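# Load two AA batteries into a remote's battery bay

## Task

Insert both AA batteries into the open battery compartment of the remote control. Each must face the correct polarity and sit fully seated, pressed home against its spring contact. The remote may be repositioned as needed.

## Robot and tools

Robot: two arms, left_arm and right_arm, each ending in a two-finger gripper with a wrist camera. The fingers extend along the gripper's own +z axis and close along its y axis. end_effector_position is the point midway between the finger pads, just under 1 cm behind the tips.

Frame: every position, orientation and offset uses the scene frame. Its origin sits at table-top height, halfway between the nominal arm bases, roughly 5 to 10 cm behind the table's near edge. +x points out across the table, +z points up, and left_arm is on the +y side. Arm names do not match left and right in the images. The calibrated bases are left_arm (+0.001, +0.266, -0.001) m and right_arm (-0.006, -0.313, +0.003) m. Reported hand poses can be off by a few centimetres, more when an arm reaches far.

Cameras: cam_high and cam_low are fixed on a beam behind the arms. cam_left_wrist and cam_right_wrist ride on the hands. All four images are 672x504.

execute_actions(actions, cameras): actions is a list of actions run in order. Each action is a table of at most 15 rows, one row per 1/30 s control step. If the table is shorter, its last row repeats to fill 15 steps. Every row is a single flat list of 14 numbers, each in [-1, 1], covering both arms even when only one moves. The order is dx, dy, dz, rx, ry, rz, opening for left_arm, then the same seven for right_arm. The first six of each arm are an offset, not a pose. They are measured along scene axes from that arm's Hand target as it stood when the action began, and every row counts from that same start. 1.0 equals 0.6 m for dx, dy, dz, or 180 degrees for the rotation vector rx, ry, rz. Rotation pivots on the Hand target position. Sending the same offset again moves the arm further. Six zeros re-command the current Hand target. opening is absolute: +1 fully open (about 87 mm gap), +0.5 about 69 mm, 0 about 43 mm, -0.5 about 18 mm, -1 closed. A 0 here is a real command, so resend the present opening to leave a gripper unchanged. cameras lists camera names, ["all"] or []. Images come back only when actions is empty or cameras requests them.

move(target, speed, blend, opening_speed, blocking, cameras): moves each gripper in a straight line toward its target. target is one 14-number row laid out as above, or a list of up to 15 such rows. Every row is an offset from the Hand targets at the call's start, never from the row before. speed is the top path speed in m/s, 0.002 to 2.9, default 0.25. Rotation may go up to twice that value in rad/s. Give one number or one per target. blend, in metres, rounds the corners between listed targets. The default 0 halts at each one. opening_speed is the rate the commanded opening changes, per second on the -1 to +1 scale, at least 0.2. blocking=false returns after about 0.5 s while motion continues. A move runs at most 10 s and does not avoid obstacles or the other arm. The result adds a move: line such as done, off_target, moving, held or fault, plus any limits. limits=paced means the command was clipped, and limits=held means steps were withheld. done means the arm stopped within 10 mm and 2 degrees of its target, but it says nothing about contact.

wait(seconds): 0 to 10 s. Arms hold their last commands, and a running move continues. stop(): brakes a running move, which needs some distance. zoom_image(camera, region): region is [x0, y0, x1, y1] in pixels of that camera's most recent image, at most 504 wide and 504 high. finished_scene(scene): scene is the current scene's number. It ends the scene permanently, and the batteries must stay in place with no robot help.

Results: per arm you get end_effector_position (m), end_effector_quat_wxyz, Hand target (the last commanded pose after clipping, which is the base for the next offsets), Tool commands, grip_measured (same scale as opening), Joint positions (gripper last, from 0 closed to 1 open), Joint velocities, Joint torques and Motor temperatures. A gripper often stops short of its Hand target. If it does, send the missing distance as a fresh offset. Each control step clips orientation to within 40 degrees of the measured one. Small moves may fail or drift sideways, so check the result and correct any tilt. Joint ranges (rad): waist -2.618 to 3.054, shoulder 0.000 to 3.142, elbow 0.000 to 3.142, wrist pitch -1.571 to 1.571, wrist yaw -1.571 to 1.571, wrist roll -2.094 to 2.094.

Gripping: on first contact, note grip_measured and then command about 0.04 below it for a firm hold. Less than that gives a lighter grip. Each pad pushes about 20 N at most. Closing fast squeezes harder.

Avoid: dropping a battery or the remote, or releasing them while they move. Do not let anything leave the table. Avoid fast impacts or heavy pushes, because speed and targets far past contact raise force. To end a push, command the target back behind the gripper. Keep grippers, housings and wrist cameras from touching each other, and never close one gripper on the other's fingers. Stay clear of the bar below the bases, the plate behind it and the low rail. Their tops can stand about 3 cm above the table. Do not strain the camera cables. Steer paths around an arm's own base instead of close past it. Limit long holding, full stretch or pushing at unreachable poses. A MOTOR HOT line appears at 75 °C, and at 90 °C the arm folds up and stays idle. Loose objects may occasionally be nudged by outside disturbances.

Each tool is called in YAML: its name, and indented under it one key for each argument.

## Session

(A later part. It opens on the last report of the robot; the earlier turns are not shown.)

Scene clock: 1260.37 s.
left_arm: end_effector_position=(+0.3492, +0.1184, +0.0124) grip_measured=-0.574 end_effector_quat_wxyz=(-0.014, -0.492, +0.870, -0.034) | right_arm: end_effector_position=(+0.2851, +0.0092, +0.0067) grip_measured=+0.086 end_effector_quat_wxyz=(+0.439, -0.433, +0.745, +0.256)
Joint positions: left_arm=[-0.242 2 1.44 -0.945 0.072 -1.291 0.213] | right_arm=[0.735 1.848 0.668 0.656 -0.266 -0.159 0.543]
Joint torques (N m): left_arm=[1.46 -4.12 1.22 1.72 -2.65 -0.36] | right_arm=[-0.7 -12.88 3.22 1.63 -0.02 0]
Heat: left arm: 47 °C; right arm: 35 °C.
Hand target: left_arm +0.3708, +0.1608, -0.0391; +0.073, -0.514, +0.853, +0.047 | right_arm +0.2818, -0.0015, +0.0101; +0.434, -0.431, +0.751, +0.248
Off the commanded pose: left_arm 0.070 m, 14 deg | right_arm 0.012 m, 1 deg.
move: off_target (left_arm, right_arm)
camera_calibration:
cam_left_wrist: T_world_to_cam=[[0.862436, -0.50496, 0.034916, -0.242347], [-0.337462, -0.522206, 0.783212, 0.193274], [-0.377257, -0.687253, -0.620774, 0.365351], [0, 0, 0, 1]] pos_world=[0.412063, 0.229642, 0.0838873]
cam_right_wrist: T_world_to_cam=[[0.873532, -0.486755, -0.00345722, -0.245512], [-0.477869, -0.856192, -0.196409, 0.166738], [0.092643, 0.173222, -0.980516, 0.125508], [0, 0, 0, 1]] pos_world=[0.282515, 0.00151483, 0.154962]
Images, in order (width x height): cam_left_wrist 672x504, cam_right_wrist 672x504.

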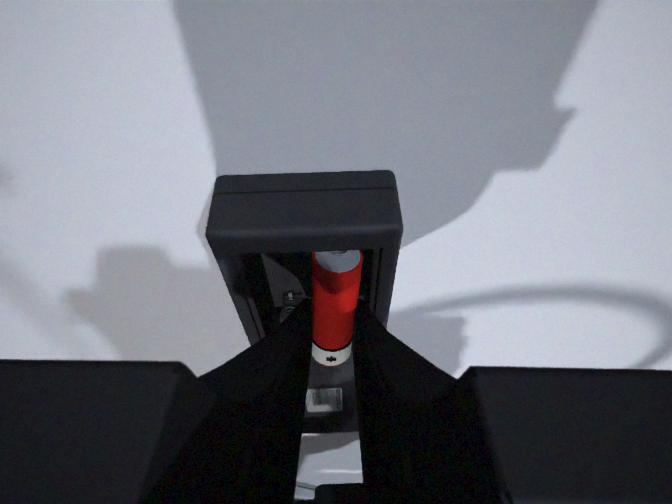

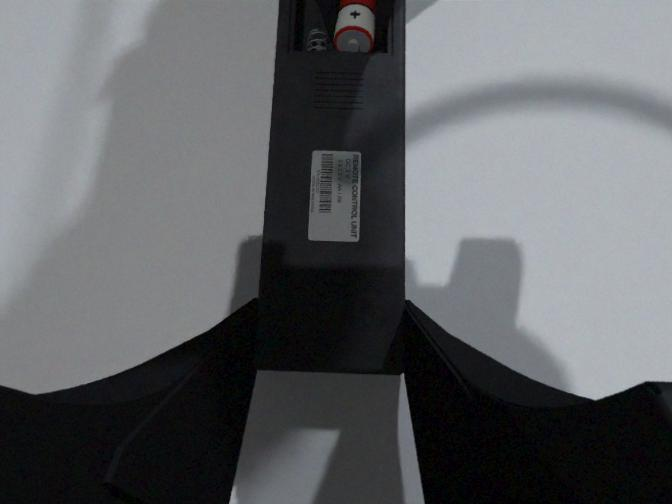

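move:
  target:
    - [-0.0347,-0.0663,0.0785,-0.0722,0.0222,-0.0188,-0.66,0,0,0,0,0,0,0]
    - [-0.0347,-0.0663,0.0785,-0.0722,0.0222,-0.0188,-0.42,0,0,0,0,0,0,0]
  speed: 0.08
  opening_speed: 0.3
  cameras: ["cam_right_wrist","cam_left_wrist"]

zoom_image:
  camera: "cam_right_wrist"
  region: [310, 0, 450, 90]

zoom_image:
  camera: "cam_left_wrist"
  region: [195, 225, 465, 385]

Scene clock: 1285.43 s.
left_arm: end_effector_position=(+0.3478, +0.1130, +0.0149) grip_measured=-0.493 end_effector_quat_wxyz=(-0.025, -0.492, +0.869, -0.047) | right_arm: end_effector_position=(+0.2843, +0.0062, +0.0070) grip_measured=+0.086 end_effector_quat_wxyz=(+0.438, -0.432, +0.747, +0.254)
Joint positions: left_arm=[-0.242 1.998 1.44 -0.945 0.105 -1.292 0.254] | right_arm=[0.732 1.837 0.66 0.648 -0.265 -0.161 0.543]
Joint torques (N m): left_arm=[0.47 -9.42 4.67 0.71 -0.37 0.04] | right_arm=[-0.46 -11.86 3.89 1.7 -0.04 0.02]
Motor temperatures (°C): left_arm=[23 42 29 24 28 20 21] | right_arm=[23 34 34 29 19 21 24]
Heat: left arm: 42 °C; right arm: 34 °C.
Hand target: left_arm +0.3500, +0.1210, +0.0079; -0.014, -0.492, +0.870, -0.034 | right_arm +0.2819, -0.0016, +0.0101; +0.434, -0.431, +0.751, +0.248
Off the commanded pose: left_arm 0.011 m, 2 deg | right_arm 0.009 m, 1 deg.
move: off_target (left_arm)
camera_calibration:
cam_left_wrist: T_world_to_cam=[[0.863209, -0.502806, 0.0453486, -0.244742], [-0.331617, -0.496991, 0.801892, 0.182802], [-0.380658, -0.707239, -0.595746, 0.365659], [0, 0, 0, 1]] pos_world=[0.411074, 0.226402, 0.0823511]
cam_right_wrist: T_world_to_cam=[[0.871892, -0.489693, -0.00250559, -0.245835], [-0.481014, -0.855457, -0.191884, 0.164677], [0.0918209, 0.168508, -0.981414, 0.126741], [0, 0, 0, 1]] pos_world=[0.281916, -0.000866895, 0.155368]
Images, in order (width x height): cam_left_wrist 672x504, cam_right_wrist 672x504.

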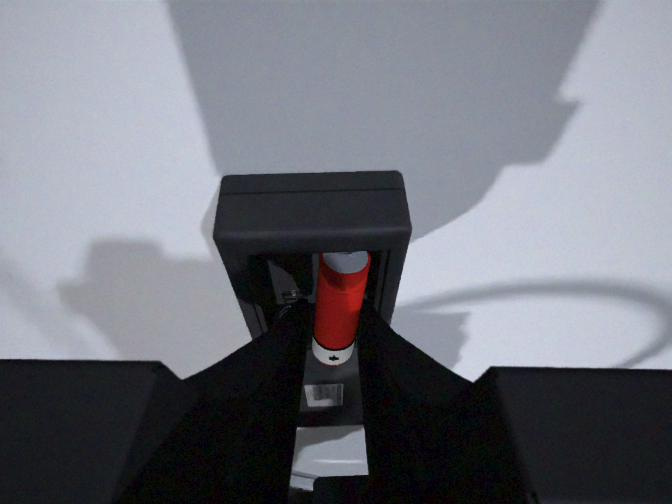

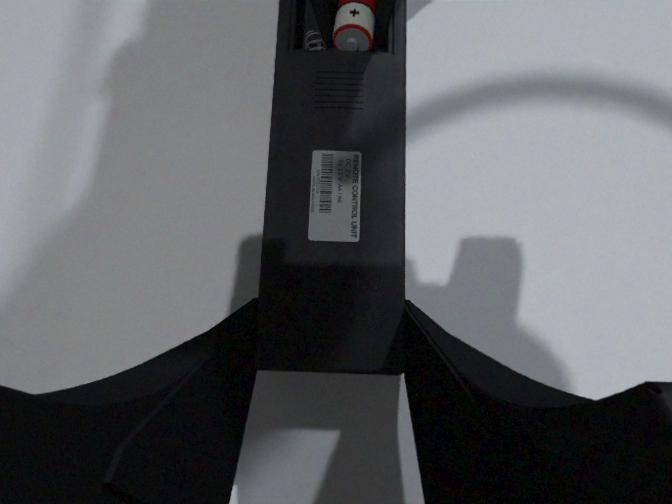

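Scaled by 3.600.

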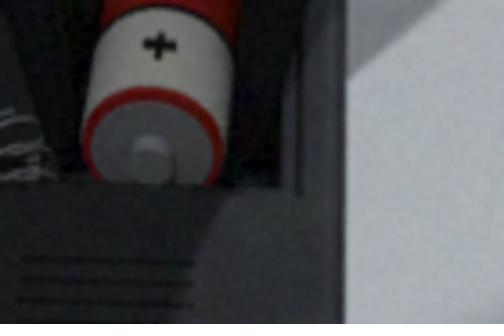

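Scaled by 1.867.

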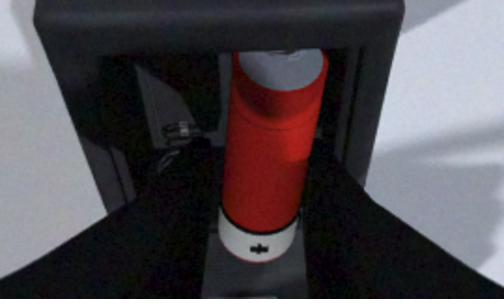

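move:
  target:
    - [0,0,0,0,0,0,-0.5,0,0,0,0,0,0,0]
    - [0,0,0.1,0,0,0,-0.5,0,0,0,0,0,0,0]
  speed: 0.06
  cameras: ["cam_right_wrist","cam_left_wrist"]

zoom_image:
  camera: "cam_right_wrist"
  region: [260, 0, 440, 90]

zoom_image:
  camera: "cam_left_wrist"
  region: [195, 225, 465, 385]

Scene clock: 1298.47 s.
left_arm: end_effector_position=(+0.3465, +0.1162, +0.0533) grip_measured=-0.500 end_effector_quat_wxyz=(-0.030, -0.493, +0.869, -0.030) | right_arm: end_effector_position=(+0.2832, +0.0051, +0.0068) grip_measured=+0.086 end_effector_quat_wxyz=(+0.436, -0.432, +0.748, +0.253)
Joint positions: left_arm=[-0.242 1.976 1.568 -1.126 0.088 -1.292 0.25] | right_arm=[0.732 1.832 0.657 0.642 -0.265 -0.161 0.543]
Joint torques (N m): left_arm=[0.5 -12.9 7.21 0.27 -0.18 0.03] | right_arm=[-0.44 -11.4 4.16 1.76 -0.04 0.01]
Heat: left arm: 44 °C; right arm: 34 °C.
Hand target: left_arm +0.3500, +0.1210, +0.0680; -0.014, -0.492, +0.870, -0.034 | right_arm +0.2819, -0.0016, +0.0100; +0.434, -0.431, +0.751, +0.248
Off the commanded pose: left_arm 0.016 m, 2 deg | right_arm 0.008 m, 1 deg.
move: off_target (left_arm)
camera_calibration:
cam_left_wrist: T_world_to_cam=[[0.863701, -0.503857, 0.012167, -0.241919], [-0.312404, -0.51626, 0.797421, 0.149072], [-0.395505, -0.692534, -0.603301, 0.394189], [0, 0, 0, 1]] pos_world=[0.41142, 0.228056, 0.121885]
cam_right_wrist: T_world_to_cam=[[0.87189, -0.489688, -0.00377064, -0.245326], [-0.481581, -0.856008, -0.187962, 0.163349], [0.0888151, 0.165698, -0.982169, 0.127675], [0, 0, 0, 1]] pos_world=[0.281223, -0.00146014, 0.155177]
Images, in order (width x height): cam_left_wrist 672x504, cam_right_wrist 672x504.

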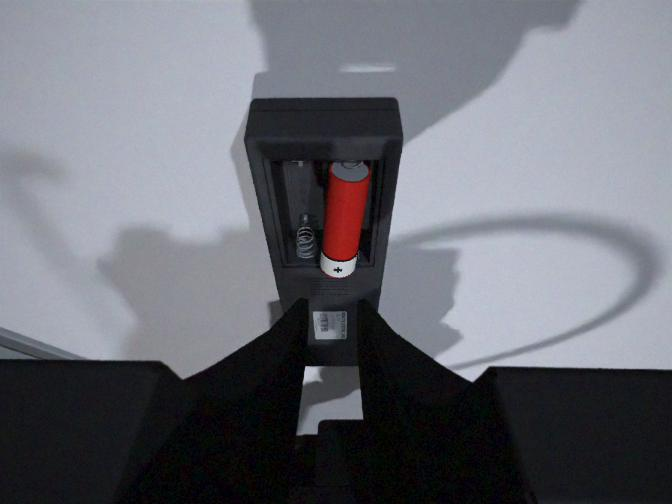

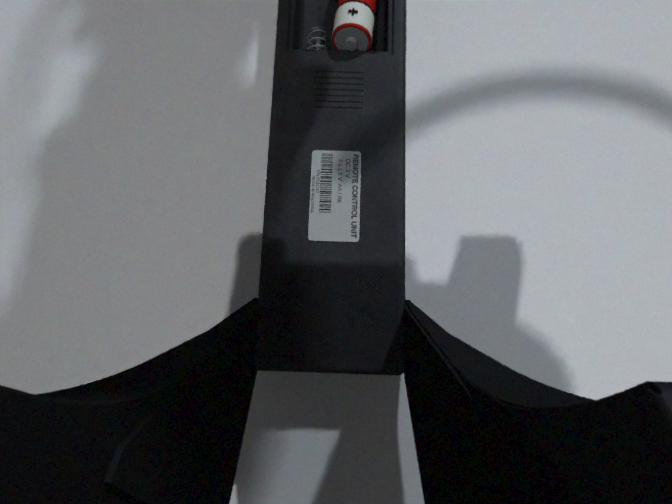

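Scaled by 2.800.

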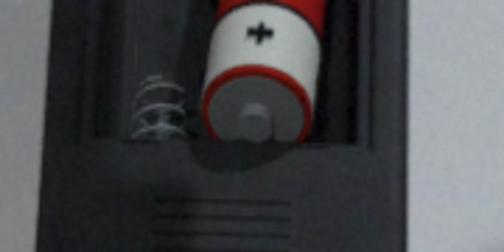

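Scaled by 1.867.

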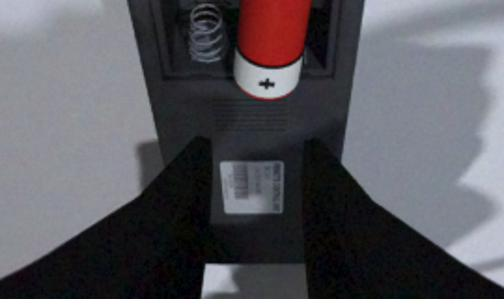

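zoom_image:
  camera: "cam_left_wrist"
  region: [240, 145, 410, 285]

Scaled by 2.965.

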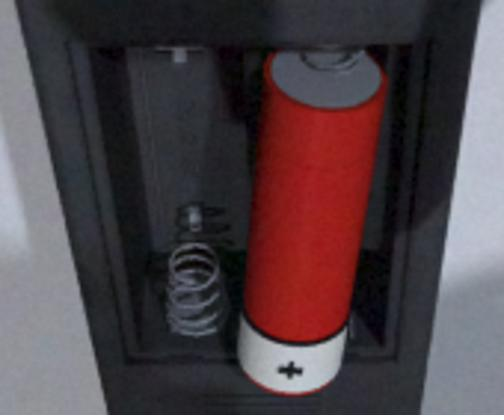

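move:
  target:
    - [0,0,0,0,0,0,-0.97,0,0,0,0,0,0,0]
    - [-0.004,-0.0073,-0.035,0,0,0,-0.97,0,0,0,0,0,0,0]
    - [-0.004,-0.0073,-0.0683,0,0,0,-0.97,0,0,0,0,0,0,0]
  speed: 0.06
  cameras: ["cam_left_wrist"]

zoom_image:
  camera: "cam_left_wrist"
  region: [240, 205, 440, 385]

execute_actions:
  actions: []
  cameras: ["cam_right_wrist"]

zoom_image:
  camera: "cam_right_wrist"
  region: [260, 0, 440, 90]

Scene clock: 1328.60 s.
left_arm: end_effector_position=(+0.3491, +0.1157, +0.0319) grip_measured=-0.961 end_effector_quat_wxyz=(-0.018, -0.492, +0.870, -0.041) | right_arm: end_effector_position=(+0.2832, +0.0051, +0.0068) grip_measured=+0.086 end_effector_quat_wxyz=(+0.436, -0.432, +0.748, +0.253)
Joint positions: left_arm=[-0.242 1.976 1.482 -1.007 0.087 -1.291 0.019] | right_arm=[0.732 1.832 0.657 0.642 -0.265 -0.161 0.543]
Joint torques (N m): left_arm=[-0.8 -9.89 4.37 0.68 -0.18 -0.1] | right_arm=[-0.46 -11.41 4.15 1.76 -0.04 0.01]
Motor temperatures (°C): left_arm=[23 52 32 23 23 20 20] | right_arm=[23 35 34 28 19 21 24]
Heat: left arm: 52 °C; right arm: 35 °C.
Hand target: left_arm +0.3476, +0.1166, +0.0270; -0.014, -0.492, +0.870, -0.034 | right_arm +0.2819, -0.0016, +0.0100; +0.434, -0.431, +0.751, +0.248
Off the commanded pose: left_arm 0.005 m, 1 deg | right_arm 0.008 m, 1 deg.
move: done
camera_calibration:
cam_left_wrist: T_world_to_cam=[[0.862562, -0.504062, 0.0436859, -0.244871], [-0.337926, -0.509693, 0.791214, 0.174966], [-0.376555, -0.697233, -0.609977, 0.376091], [0, 0, 0, 1]] pos_world=[0.411961, 0.227972, 0.101669]
Images, in order (width x height): cam_left_wrist 672x504.

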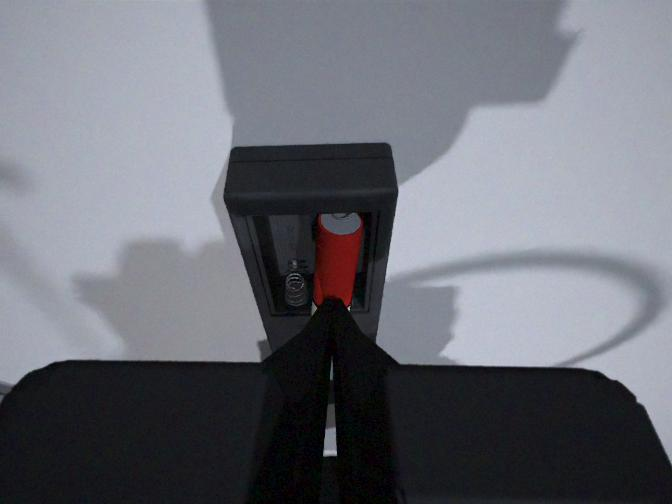

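Scaled by 2.520.

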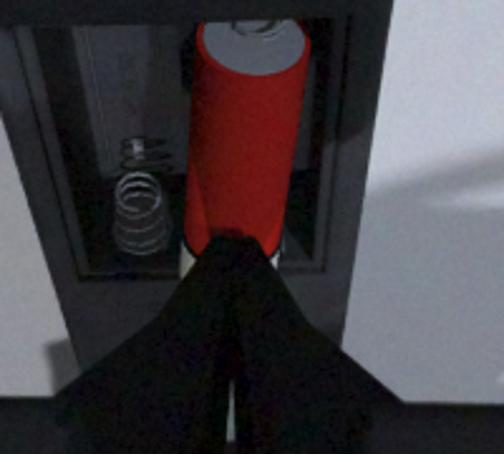

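Scene clock: 1328.60 s.
left_arm: end_effector_position=(+0.3491, +0.1157, +0.0319) grip_measured=-0.961 end_effector_quat_wxyz=(-0.018, -0.492, +0.870, -0.041) | right_arm: end_effector_position=(+0.2832, +0.0051, +0.0068) grip_measured=+0.086 end_effector_quat_wxyz=(+0.436, -0.432, +0.748, +0.253)
Joint positions: left_arm=[-0.242 1.976 1.482 -1.007 0.087 -1.291 0.019] | right_arm=[0.732 1.832 0.657 0.642 -0.265 -0.161 0.543]
Joint velocities: within noise
Joint torques (N m): left_arm=[-0.8 -9.89 4.37 0.68 -0.18 -0.1] | right_arm=[-0.46 -11.41 4.15 1.76 -0.04 0.01]
Motor temperatures (°C): left_arm=[23 52 32 23 23 20 20] | right_arm=[23 35 34 28 19 21 24]
Heat: left arm: 52 °C; right arm: 35 °C.
Hand target: left_arm +0.3476, +0.1166, +0.0270; -0.014, -0.492, +0.870, -0.034 | right_arm +0.2819, -0.0016, +0.0100; +0.434, -0.431, +0.751, +0.248
Tool commands: left_gripper/opening=-1.0 right_gripper/opening=+0.0
Off the commanded pose: left_arm 0.005 m, 1 deg | right_arm 0.008 m, 1 deg.
camera_calibration:
cam_right_wrist: T_world_to_cam=[[0.87189, -0.489688, -0.00377064, -0.245326], [-0.481581, -0.856008, -0.187962, 0.163349], [0.0888151, 0.165698, -0.982169, 0.127675], [0, 0, 0, 1]] pos_world=[0.281223, -0.00146014, 0.155177]
Images, in order (width x height): cam_right_wrist 672x504.

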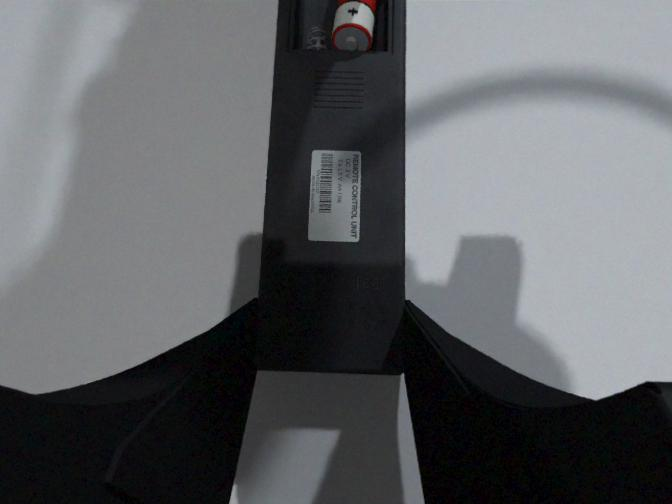

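Scaled by 2.800.

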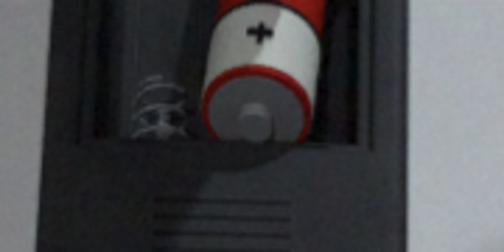

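move:
  target:
    - [0,0,0.025,0,0,0,-0.97,0,0,0,0,0,0,0]
    - [-0.0103,-0.0194,0.025,0,0,0,-0.97,0,0,0,0,0,0,0]
    - [-0.0103,-0.0194,0.002,0,0,0,-0.97,0,0,0,0,0,0,0]
  speed: 0.06
  cameras: ["cam_left_wrist","cam_right_wrist"]

zoom_image:
  camera: "cam_left_wrist"
  region: [240, 205, 440, 385]

zoom_image:
  camera: "cam_right_wrist"
  region: [260, 0, 440, 90]

Scene clock: 1341.97 s.
left_arm: end_effector_position=(+0.3411, +0.1040, +0.0310) grip_measured=-0.961 end_effector_quat_wxyz=(-0.024, -0.489, +0.871, -0.035) | right_arm: end_effector_position=(+0.2832, +0.0051, +0.0068) grip_measured=+0.086 end_effector_quat_wxyz=(+0.436, -0.433, +0.747, +0.253)
Joint positions: left_arm=[-0.278 1.976 1.478 -1.017 0.085 -1.321 0.019] | right_arm=[0.732 1.832 0.657 0.642 -0.265 -0.161 0.543]
Joint torques (N m): left_arm=[-0.65 -10.86 3.62 0.79 -0.19 -0.14] | right_arm=[-0.46 -11.41 4.16 1.76 -0.04 0.02]
Heat: left arm: 51 °C; right arm: 35 °C.
Hand target: left_arm +0.3414, +0.1050, +0.0282; -0.014, -0.492, +0.870, -0.034 | right_arm +0.2819, -0.0016, +0.0100; +0.434, -0.431, +0.751, +0.248
Off the commanded pose: left_arm 0.003 m, 1 deg | right_arm 0.008 m, 1 deg.
move: done
camera_calibration:
cam_left_wrist: T_world_to_cam=[[0.859855, -0.509796, 0.0275302, -0.241711], [-0.328552, -0.511272, 0.794138, 0.163791], [-0.390773, -0.691888, -0.607114, 0.368623], [0, 0, 0, 1]] pos_world=[0.405698, 0.215564, 0.100378]
cam_right_wrist: T_world_to_cam=[[0.872052, -0.489404, -0.00311296, -0.245385], [-0.481194, -0.856228, -0.187951, 0.16319], [0.0893186, 0.165401, -0.982173, 0.127542], [0, 0, 0, 1]] pos_world=[0.281122, -0.00146009, 0.155176]
Images, in order (width x height): cam_left_wrist 672x504, cam_right_wrist 672x504.

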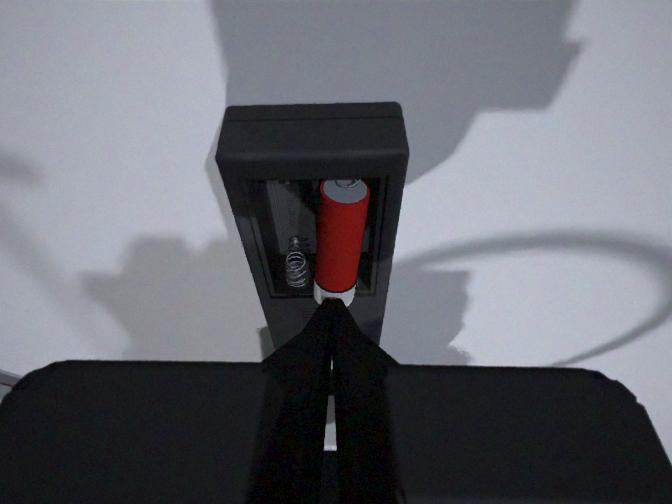

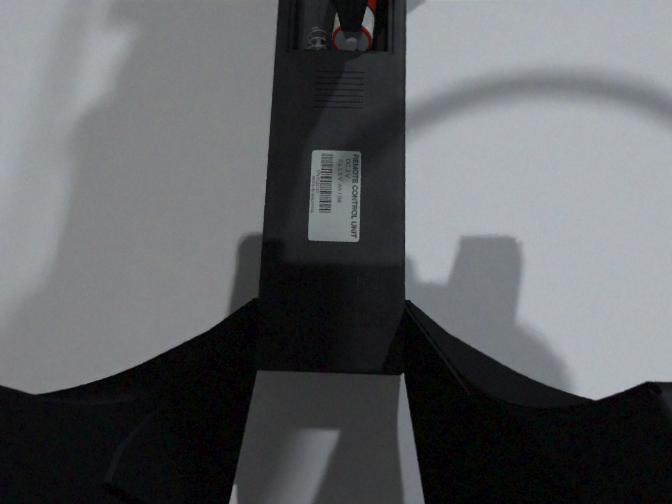

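Scaled by 2.520.

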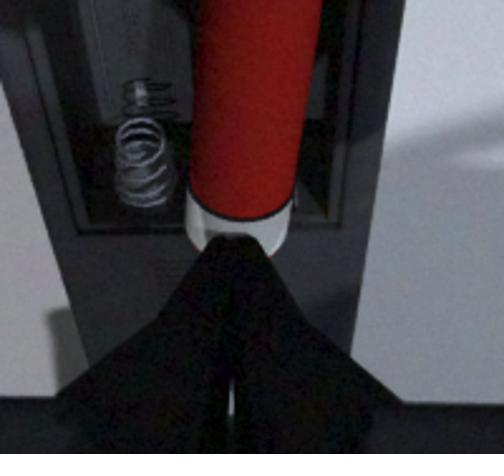

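Scaled by 2.800.

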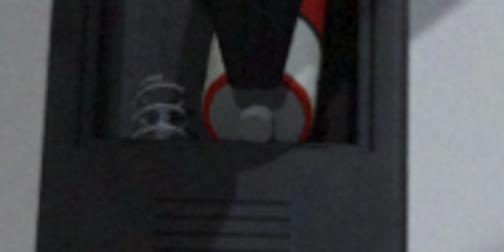

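move:
  target: [0.003,0.0055,-0.017,0,0,0,-0.97,0,0,0,0,0,0,0]
  speed: 0.04
  cameras: ["cam_left_wrist","cam_right_wrist"]

zoom_image:
  camera: "cam_left_wrist"
  region: [240, 205, 440, 385]

zoom_image:
  camera: "cam_right_wrist"
  region: [260, 0, 440, 90]

Scene clock: 1350.30 s.
left_arm: end_effector_position=(+0.3406, +0.1021, +0.0301) grip_measured=-0.961 end_effector_quat_wxyz=(-0.026, -0.489, +0.871, -0.041) | right_arm: end_effector_position=(+0.2832, +0.0051, +0.0068) grip_measured=+0.086 end_effector_quat_wxyz=(+0.436, -0.433, +0.747, +0.253)
Joint positions: left_arm=[-0.278 1.972 1.466 -1.003 0.096 -1.321 0.019] | right_arm=[0.732 1.832 0.657 0.642 -0.265 -0.161 0.543]
Joint torques (N m): left_arm=[0.36 -9.17 2.84 1.01 -0.32 -0.06] | right_arm=[-0.46 -11.41 4.15 1.76 -0.04 0.02]
Heat: left arm: 51 °C; right arm: 35 °C.
Hand target: left_arm +0.3432, +0.1083, +0.0178; -0.014, -0.492, +0.870, -0.034 | right_arm +0.2819, -0.0016, +0.0100; +0.434, -0.431, +0.751, +0.248
Off the commanded pose: left_arm 0.014 m, 2 deg | right_arm 0.008 m, 1 deg.
move: off_target (left_arm)
camera_calibration:
cam_left_wrist: T_world_to_cam=[[0.859625, -0.509642, 0.036184, -0.242418], [-0.330725, -0.501063, 0.799723, 0.162994], [-0.389442, -0.699429, -0.599278, 0.366676], [0, 0, 0, 1]] pos_world=[0.405094, 0.214588, 0.0981621]
cam_right_wrist: T_world_to_cam=[[0.872052, -0.489404, -0.00311296, -0.245385], [-0.481194, -0.856228, -0.187951, 0.16319], [0.0893186, 0.165401, -0.982173, 0.127542], [0, 0, 0, 1]] pos_world=[0.281122, -0.00146009, 0.155176]
Images, in order (width x height): cam_left_wrist 672x504, cam_right_wrist 672x504.

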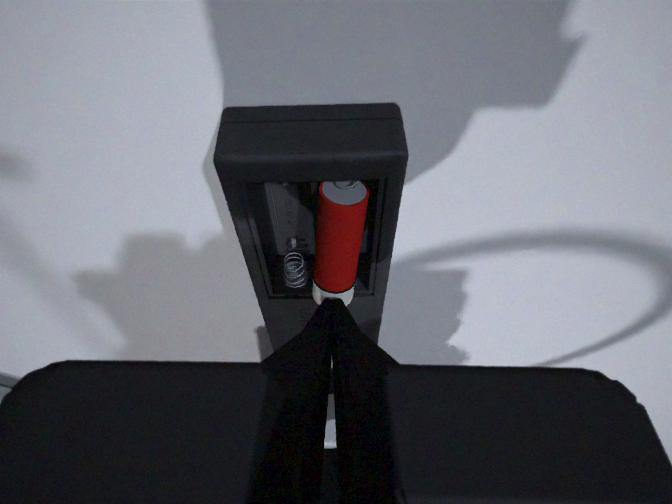

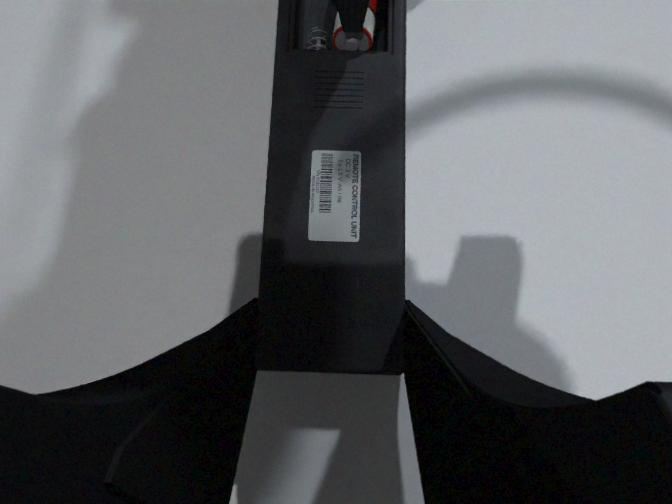

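Scaled by 2.520.

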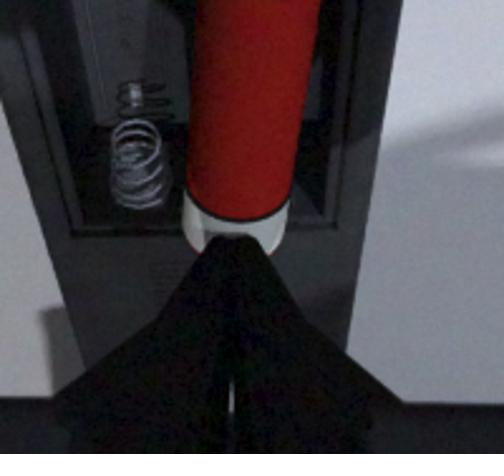

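Scaled by 2.800.

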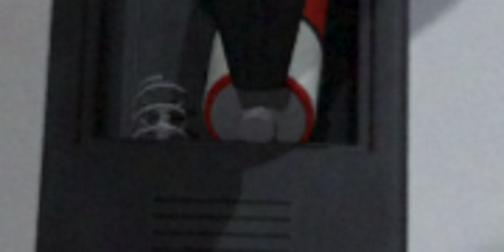

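execute_actions:
  actions: []
  cameras: ["cam_left_wrist","cam_right_wrist"]

Scene clock: 1379.90 s.
left_arm: end_effector_position=(+0.3406, +0.1021, +0.0301) grip_measured=-0.961 end_effector_quat_wxyz=(-0.026, -0.489, +0.871, -0.041) | right_arm: end_effector_position=(+0.2832, +0.0051, +0.0068) grip_measured=+0.086 end_effector_quat_wxyz=(+0.436, -0.433, +0.747, +0.253)
Joint positions: left_arm=[-0.278 1.972 1.466 -1.003 0.096 -1.321 0.019] | right_arm=[0.732 1.832 0.657 0.642 -0.265 -0.161 0.543]
Joint velocities: within noise
Joint torques (N m): left_arm=[0.36 -9.18 2.85 1.02 -0.32 -0.05] | right_arm=[-0.46 -11.43 4.15 1.76 -0.04 0.02]
Motor temperatures (°C): left_arm=[23 45 30 23 22 20 20] | right_arm=[23 36 34 28 19 21 25]
Heat: left arm: 45 °C; right arm: 36 °C.
Hand target: left_arm +0.3432, +0.1083, +0.0178; -0.014, -0.492, +0.870, -0.034 | right_arm +0.2819, -0.0016, +0.0100; +0.434, -0.431, +0.751, +0.248
Tool commands: left_gripper/opening=-1.0 right_gripper/opening=+0.0
Off the commanded pose: left_arm 0.014 m, 2 deg | right_arm 0.008 m, 1 deg.
camera_calibration:
cam_left_wrist: T_world_to_cam=[[0.859625, -0.509642, 0.036184, -0.242418], [-0.330725, -0.501063, 0.799723, 0.162994], [-0.389442, -0.699429, -0.599278, 0.366676], [0, 0, 0, 1]] pos_world=[0.405094, 0.214588, 0.0981621]
cam_right_wrist: T_world_to_cam=[[0.872052, -0.489404, -0.00311296, -0.245385], [-0.481194, -0.856228, -0.187951, 0.16319], [0.0893186, 0.165401, -0.982173, 0.127542], [0, 0, 0, 1]] pos_world=[0.281122, -0.00146009, 0.155176]
Images, in order (width x height): cam_left_wrist 672x504, cam_right_wrist 672x504.

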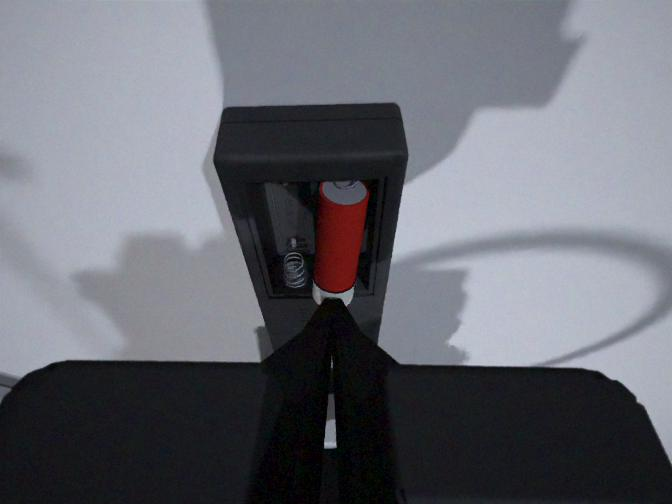

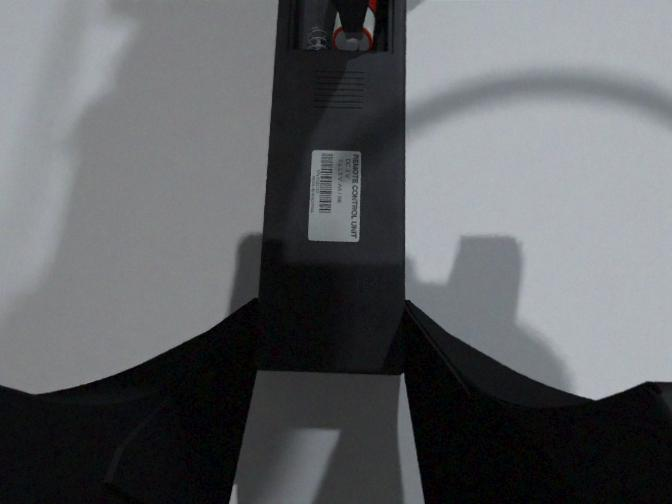

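move:
  target: [0,0,-0.02,0,0,0,-0.97,0,0,0,0,0,0,0]
  speed: 0.03
  cameras: ["cam_left_wrist","cam_right_wrist"]

Scene clock: 1388.33 s.
left_arm: end_effector_position=(+0.3406, +0.1021, +0.0296) grip_measured=-0.961 end_effector_quat_wxyz=(-0.024, -0.490, +0.870, -0.049) | right_arm: end_effector_position=(+0.2832, +0.0051, +0.0068) grip_measured=+0.086 end_effector_quat_wxyz=(+0.436, -0.433, +0.747, +0.253)
Joint positions: left_arm=[-0.274 1.961 1.447 -0.981 0.104 -1.321 0.019] | right_arm=[0.732 1.832 0.657 0.642 -0.265 -0.161 0.543]
Joint torques (N m): left_arm=[-0.03 -6.9 2.11 1.24 -0.4 -0.04] | right_arm=[-0.46 -11.4 4.18 1.76 -0.04 0.02]
Heat: left arm: 44 °C; right arm: 36 °C.
Hand target: left_arm +0.3432, +0.1082, +0.0060; -0.014, -0.492, +0.870, -0.034 | right_arm +0.2819, -0.0016, +0.0100; +0.434, -0.431, +0.751, +0.248
Off the commanded pose: left_arm 0.025 m, 2 deg | right_arm 0.008 m, 1 deg.
move: off_target (left_arm)
camera_calibration:
cam_left_wrist: T_world_to_cam=[[0.86083, -0.506375, 0.0505577, -0.243615], [-0.337299, -0.493352, 0.801769, 0.164805], [-0.381053, -0.70724, -0.595492, 0.364179], [0, 0, 0, 1]] pos_world=[0.404071, 0.215508, 0.0970467]
cam_right_wrist: T_world_to_cam=[[0.872052, -0.489404, -0.00311296, -0.245385], [-0.481194, -0.856228, -0.187951, 0.16319], [0.0893186, 0.165401, -0.982173, 0.127542], [0, 0, 0, 1]] pos_world=[0.281122, -0.00146009, 0.155176]
Images, in order (width x height): cam_left_wrist 672x504, cam_right_wrist 672x504.

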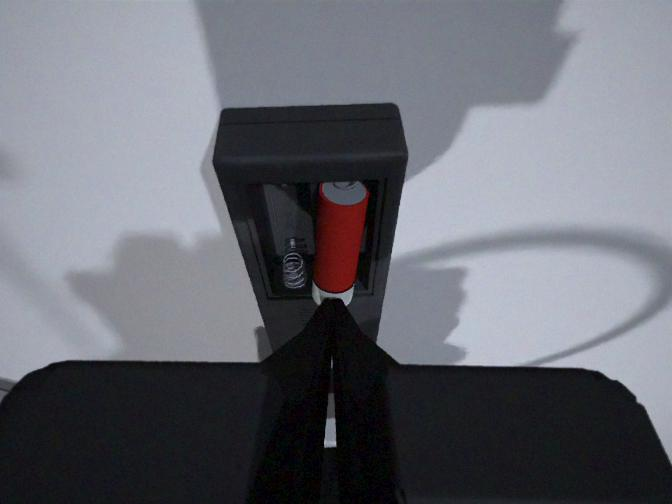

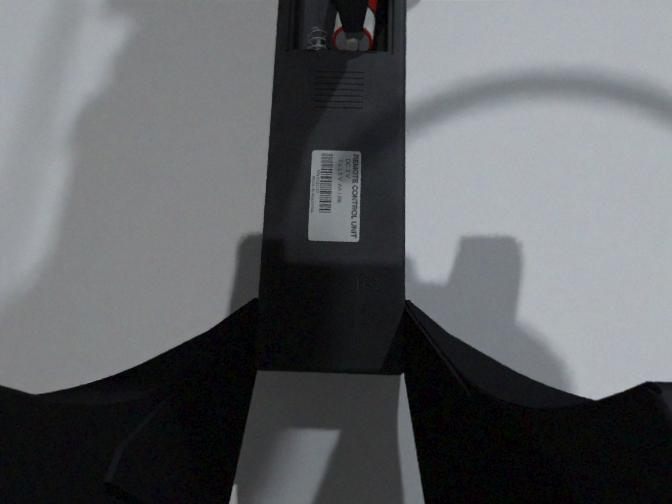

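zoom_image:
  camera: "cam_left_wrist"
  region: [200, 90, 430, 320]

zoom_image:
  camera: "cam_right_wrist"
  region: [260, 0, 420, 90]

Scaled by 2.191.

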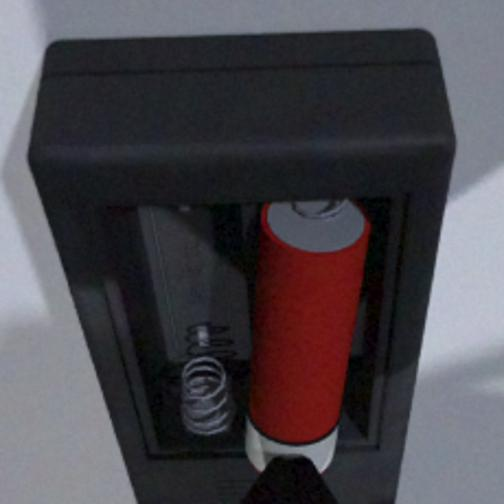

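Scaled by 3.150.

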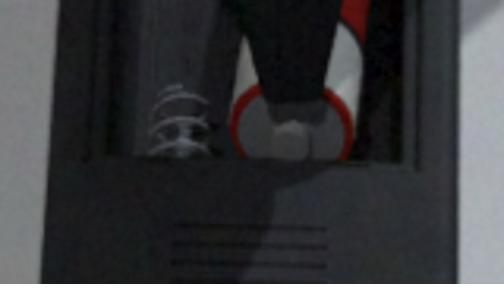

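move:
  target: [0,0,-0.025,0,0,0,-0.97,0,0,0,0,0,0,0]
  speed: 0.03
  cameras: []

move:
  target: [0,0,-0.025,0,0,0,-0.97,0,0,0,0,0,0,0]
  speed: 0.03
  cameras: ["cam_left_wrist"]

Scene clock: 1405.00 s.
left_arm: end_effector_position=(+0.3437, +0.0985, +0.0289) grip_measured=-0.961 end_effector_quat_wxyz=(-0.021, -0.489, +0.869, -0.068) | right_arm: end_effector_position=(+0.2839, +0.0035, +0.0069) grip_measured=+0.086 end_effector_quat_wxyz=(+0.435, -0.432, +0.749, +0.252)
Joint positions: left_arm=[-0.271 1.951 1.422 -0.936 0.127 -1.32 0.019] | right_arm=[0.728 1.829 0.657 0.635 -0.265 -0.162 0.543]
Joint torques (N m): left_arm=[-0.34 -4.4 1.24 1.35 -0.65 -0.04] | right_arm=[-0.09 -11.06 4.18 1.82 -0.04 0.02]
Heat: left arm: 41 °C; right arm: 36 °C.
Hand target: left_arm +0.3432, +0.1082, -0.0090; -0.014, -0.492, +0.870, -0.034 | right_arm +0.2819, -0.0016, +0.0101; +0.434, -0.431, +0.751, +0.248
Off the commanded pose: left_arm 0.039 m, 4 deg | right_arm 0.006 m, 1 deg.
move: off_target (left_arm)
No camera images: "cameras" was empty.

Scene clock: 1405.87 s.
left_arm: end_effector_position=(+0.3436, +0.0986, +0.0282) grip_measured=-0.961 end_effector_quat_wxyz=(-0.020, -0.489, +0.869, -0.078) | right_arm: end_effector_position=(+0.2839, +0.0035, +0.0069) grip_measured=+0.086 end_effector_quat_wxyz=(+0.435, -0.432, +0.749, +0.252)
Joint positions: left_arm=[-0.265 1.938 1.398 -0.909 0.14 -1.315 0.019] | right_arm=[0.728 1.829 0.657 0.635 -0.265 -0.162 0.543]
Joint torques (N m): left_arm=[-0.87 -1.77 0.42 1.61 -0.79 -0.08] | right_arm=[-0.13 -11.07 4.15 1.82 -0.04 0.03]
Heat: left arm: 41 °C; right arm: 36 °C.
Hand target: left_arm +0.3433, +0.1083, -0.0241; -0.014, -0.492, +0.870, -0.034 | right_arm +0.2819, -0.0016, +0.0101; +0.434, -0.431, +0.751, +0.248
Off the commanded pose: left_arm 0.053 m, 5 deg | right_arm 0.006 m, 1 deg.
move: off_target (left_arm)
camera_calibration:
cam_left_wrist: T_world_to_cam=[[0.858688, -0.501766, 0.104335, -0.249103], [-0.364994, -0.455825, 0.81179, 0.170696], [-0.35977, -0.735156, -0.574553, 0.356899], [0, 0, 0, 1]] pos_world=[0.404606, 0.215193, 0.0924788]
Images, in order (width x height): cam_left_wrist 672x504.

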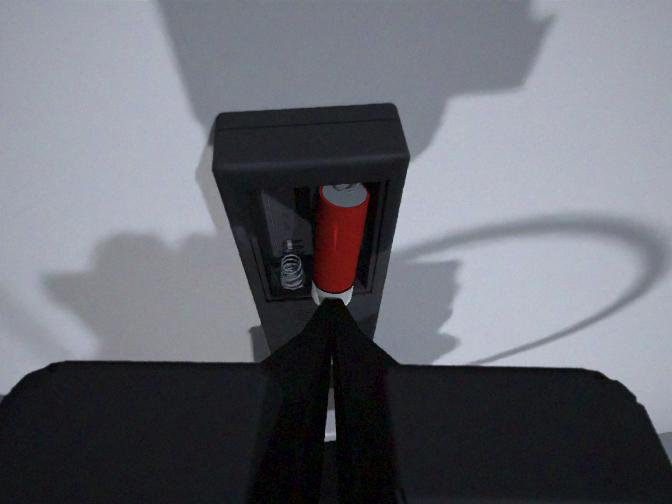

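move:
  target: [0.0118,0.0221,0,0,0,0,-0.97,0,0,0,0,0,0,0]
  speed: 0.03
  cameras: ["cam_left_wrist"]

zoom_image:
  camera: "cam_left_wrist"
  region: [200, 90, 430, 320]

Scene clock: 1426.23 s.
left_arm: end_effector_position=(+0.3493, +0.1013, +0.0210) grip_measured=-0.961 end_effector_quat_wxyz=(-0.032, -0.487, +0.868, -0.094) | right_arm: end_effector_position=(+0.2840, +0.0034, +0.0068) grip_measured=+0.086 end_effector_quat_wxyz=(+0.435, -0.432, +0.749, +0.251)
Joint positions: left_arm=[-0.236 1.965 1.396 -0.878 0.183 -1.286 0.02] | right_arm=[0.728 1.829 0.657 0.635 -0.264 -0.163 0.543]
Joint torques (N m): left_arm=[0.18 -2.95 2.61 1.19 -1.23 0.04] | right_arm=[-0.06 -11.07 4.18 1.83 -0.05 0.04]
Motor temperatures (°C): left_arm=[23 38 28 25 22 20 20] | right_arm=[23 38 33 29 19 21 25]
Heat: left arm: 38 °C; right arm: 38 °C.
Hand target: left_arm +0.3504, +0.1216, -0.0241; -0.014, -0.492, +0.870, -0.034 | right_arm +0.2818, -0.0015, +0.0100; +0.434, -0.431, +0.751, +0.248
Off the commanded pose: left_arm 0.049 m, 7 deg | right_arm 0.006 m, 0 deg.
move: off_target (left_arm)
camera_calibration:
cam_left_wrist: T_world_to_cam=[[0.85744, -0.500397, 0.119997, -0.251945], [-0.362621, -0.422116, 0.830857, 0.175195], [-0.365106, -0.755924, -0.543394, 0.360066], [0, 0, 0, 1]] pos_world=[0.41102, 0.220063, 0.0803278]
Images, in order (width x height): cam_left_wrist 672x504.

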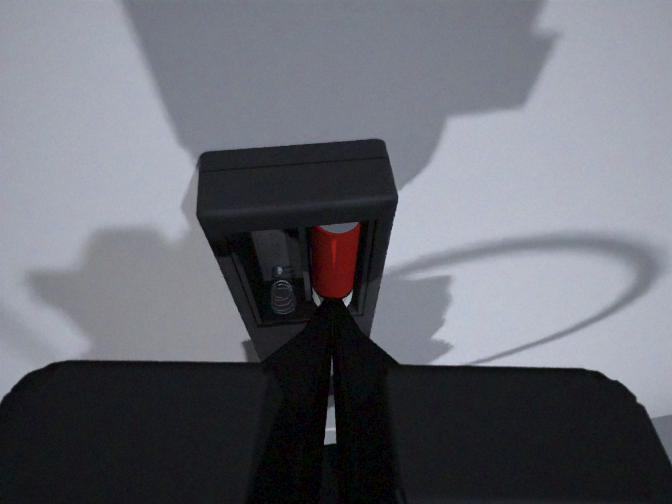

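Scaled by 2.191.

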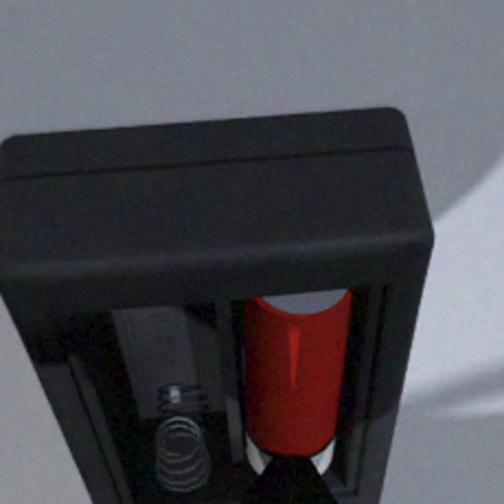

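move:
  target:
    - [0,0,0.045,0,0,0,-0.97,0,0,0,0,0,0,0]
    - [0,0,0.19,0,0,0,-0.97,0,0,0,0,0,0,0]
  speed: [0.05,0.15]
  cameras: ["cam_left_wrist","cam_right_wrist"]

zoom_image:
  camera: "cam_left_wrist"
  region: [200, 90, 480, 370]

zoom_image:
  camera: "cam_right_wrist"
  region: [260, 0, 420, 90]

Scene clock: 1434.23 s.
left_arm: end_effector_position=(+0.3487, +0.1178, +0.0773) grip_measured=-0.961 end_effector_quat_wxyz=(-0.027, -0.491, +0.870, -0.032) | right_arm: end_effector_position=(+0.2840, +0.0034, +0.0068) grip_measured=+0.086 end_effector_quat_wxyz=(+0.435, -0.432, +0.749, +0.251)
Joint positions: left_arm=[-0.236 1.962 1.644 -1.21 0.088 -1.283 0.019] | right_arm=[0.728 1.829 0.657 0.635 -0.264 -0.163 0.543]
Joint torques (N m): left_arm=[0.16 -12.38 7.19 0.28 -0.19 -0.03] | right_arm=[-0.08 -11.07 4.16 1.83 -0.04 0.04]
Heat: left arm: 38 °C; right arm: 38 °C.
Hand target: left_arm +0.3504, +0.1216, +0.0900; -0.014, -0.492, +0.870, -0.034 | right_arm +0.2818, -0.0015, +0.0100; +0.434, -0.431, +0.751, +0.248
Off the commanded pose: left_arm 0.013 m, 2 deg | right_arm 0.006 m, 0 deg.
move: off_target (left_arm)
camera_calibration:
cam_left_wrist: T_world_to_cam=[[0.862269, -0.506103, 0.0187433, -0.243117], [-0.318948, -0.513914, 0.796345, 0.133452], [-0.3934, -0.692642, -0.604553, 0.410052], [0, 0, 0, 1]] pos_world=[0.413511, 0.22956, 0.146181]
cam_right_wrist: T_world_to_cam=[[0.870167, -0.492749, -0.00294044, -0.246341], [-0.484783, -0.855, -0.184284, 0.163125], [0.0882918, 0.161784, -0.982869, 0.12814], [0, 0, 0, 1]] pos_world=[0.282124, -0.00264344, 0.155281]
Images, in order (width x height): cam_left_wrist 672x504, cam_right_wrist 672x504.

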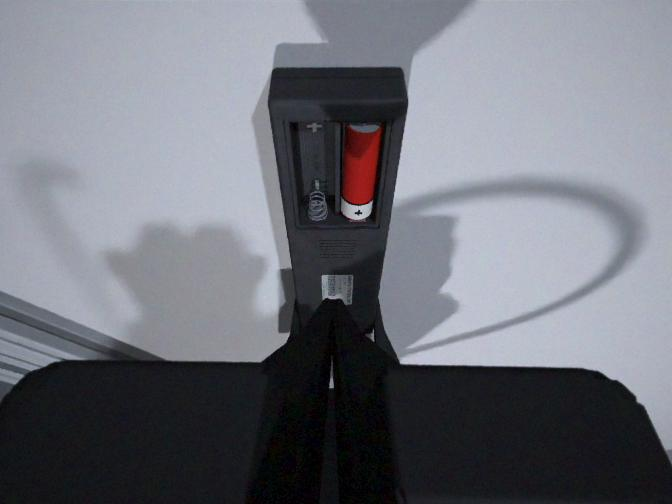

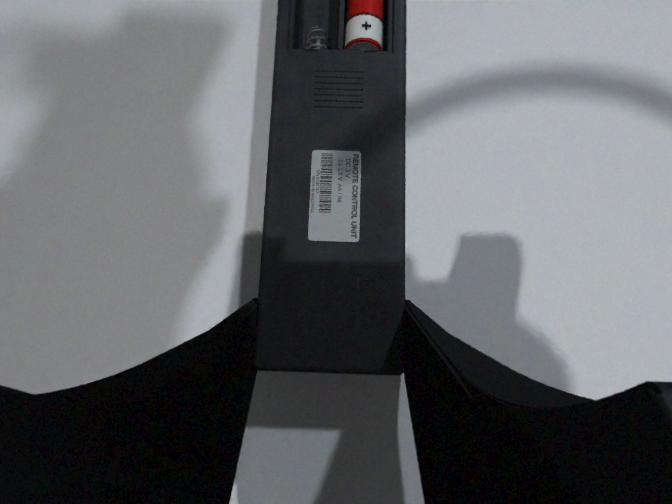

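Scaled by 1.800.

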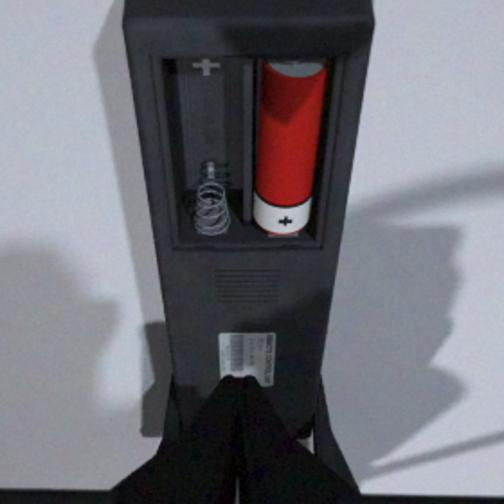

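Scaled by 3.150.

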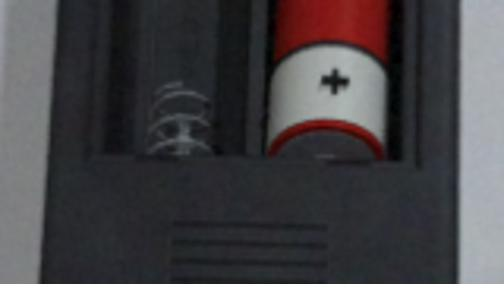

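move:
  target:
    - [0.0188,0.0253,0,0,0,0,-0.97,0,0,0,0,0,0,0]
    - [0.0188,0.0253,-0.088,0,0,0,-0.97,0,0,0,0,0,0,0]
  speed: [0.1,0.06]
  cameras: ["cam_left_wrist"]

zoom_image:
  camera: "cam_left_wrist"
  region: [200, 90, 480, 370]

Scene clock: 1442.27 s.
left_arm: end_effector_position=(+0.3619, +0.1320, +0.0439) grip_measured=-0.961 end_effector_quat_wxyz=(-0.015, -0.492, +0.869, -0.042) | right_arm: end_effector_position=(+0.2840, +0.0034, +0.0068) grip_measured=+0.086 end_effector_quat_wxyz=(+0.435, -0.432, +0.749, +0.251)
Joint positions: left_arm=[-0.193 1.993 1.557 -1.064 0.088 -1.243 0.019] | right_arm=[0.728 1.829 0.657 0.635 -0.264 -0.163 0.543]
Joint torques (N m): left_arm=[0.42 -9.52 4.49 0.69 -0.14 0.02] | right_arm=[-0.09 -11.07 4.18 1.83 -0.04 0.04]
Heat: left arm: 39 °C; right arm: 38 °C.
Hand target: left_arm +0.3616, +0.1367, +0.0371; -0.014, -0.492, +0.870, -0.034 | right_arm +0.2818, -0.0015, +0.0100; +0.434, -0.431, +0.751, +0.248
Off the commanded pose: left_arm 0.008 m, 1 deg | right_arm 0.006 m, 0 deg.
move: done
camera_calibration:
cam_left_wrist: T_world_to_cam=[[0.862623, -0.503665, 0.0469254, -0.248297], [-0.34148, -0.511377, 0.788597, 0.179752], [-0.373192, -0.696286, -0.613117, 0.398407], [0, 0, 0, 1]] pos_world=[0.424251, 0.244268, 0.11417]
Images, in order (width x height): cam_left_wrist 672x504.

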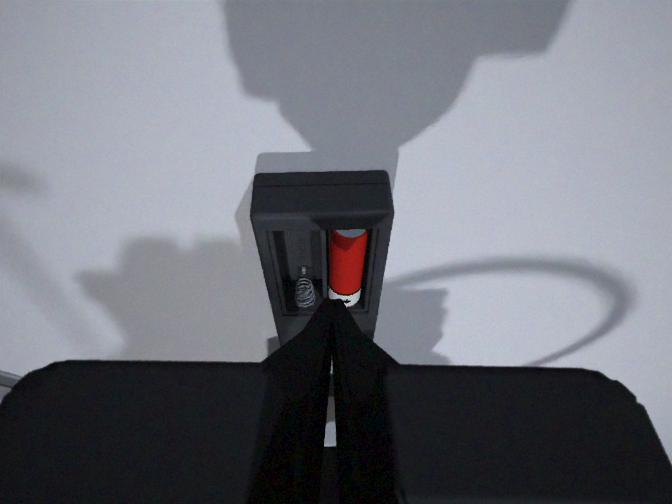

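Scaled by 1.800.

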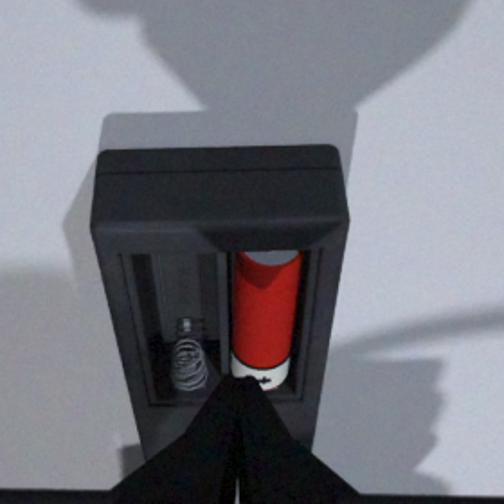

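move:
  target: [0,0,-0.045,0,0,0,-0.97,0,0,0,0,0,0,0]
  speed: 0.05
  cameras: ["cam_left_wrist"]

zoom_image:
  camera: "cam_left_wrist"
  region: [200, 90, 480, 370]

Scene clock: 1451.13 s.
left_arm: end_effector_position=(+0.3590, +0.1328, +0.0174) grip_measured=-0.961 end_effector_quat_wxyz=(-0.020, -0.492, +0.870, -0.037) | right_arm: end_effector_position=(+0.2840, +0.0034, +0.0068) grip_measured=+0.086 end_effector_quat_wxyz=(+0.435, -0.432, +0.749, +0.251)
Joint positions: left_arm=[-0.193 2.022 1.491 -0.982 0.088 -1.242 0.019] | right_arm=[0.728 1.829 0.657 0.635 -0.264 -0.163 0.543]
Joint torques (N m): left_arm=[0.36 -9.51 4.4 0.82 -0.15 0.01] | right_arm=[-0.08 -11.07 4.19 1.82 -0.05 0.04]
Heat: left arm: 41 °C; right arm: 39 °C.
Hand target: left_arm +0.3616, +0.1367, +0.0101; -0.014, -0.492, +0.870, -0.034 | right_arm +0.2818, -0.0015, +0.0100; +0.434, -0.431, +0.751, +0.248
Off the commanded pose: left_arm 0.009 m, 1 deg | right_arm 0.006 m, 0 deg.
move: done
camera_calibration:
cam_left_wrist: T_world_to_cam=[[0.862585, -0.504721, 0.0347001, -0.243826], [-0.332117, -0.513187, 0.791415, 0.196816], [-0.381636, -0.694187, -0.610294, 0.384369], [0, 0, 0, 1]] pos_world=[0.422376, 0.244763, 0.0872757]
Images, in order (width x height): cam_left_wrist 672x504.

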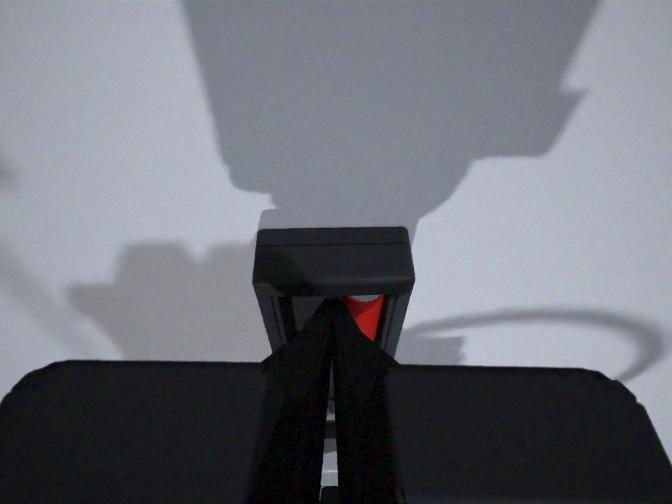

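Scaled by 1.800.

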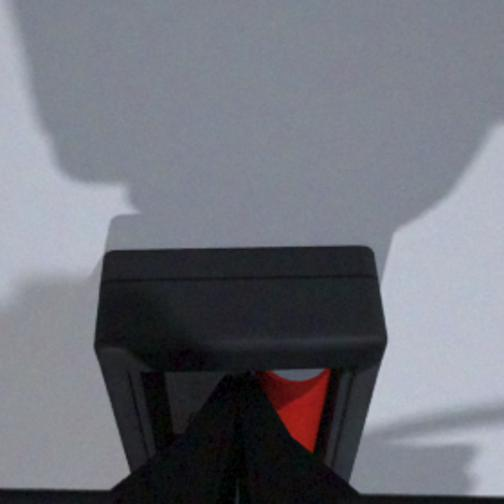

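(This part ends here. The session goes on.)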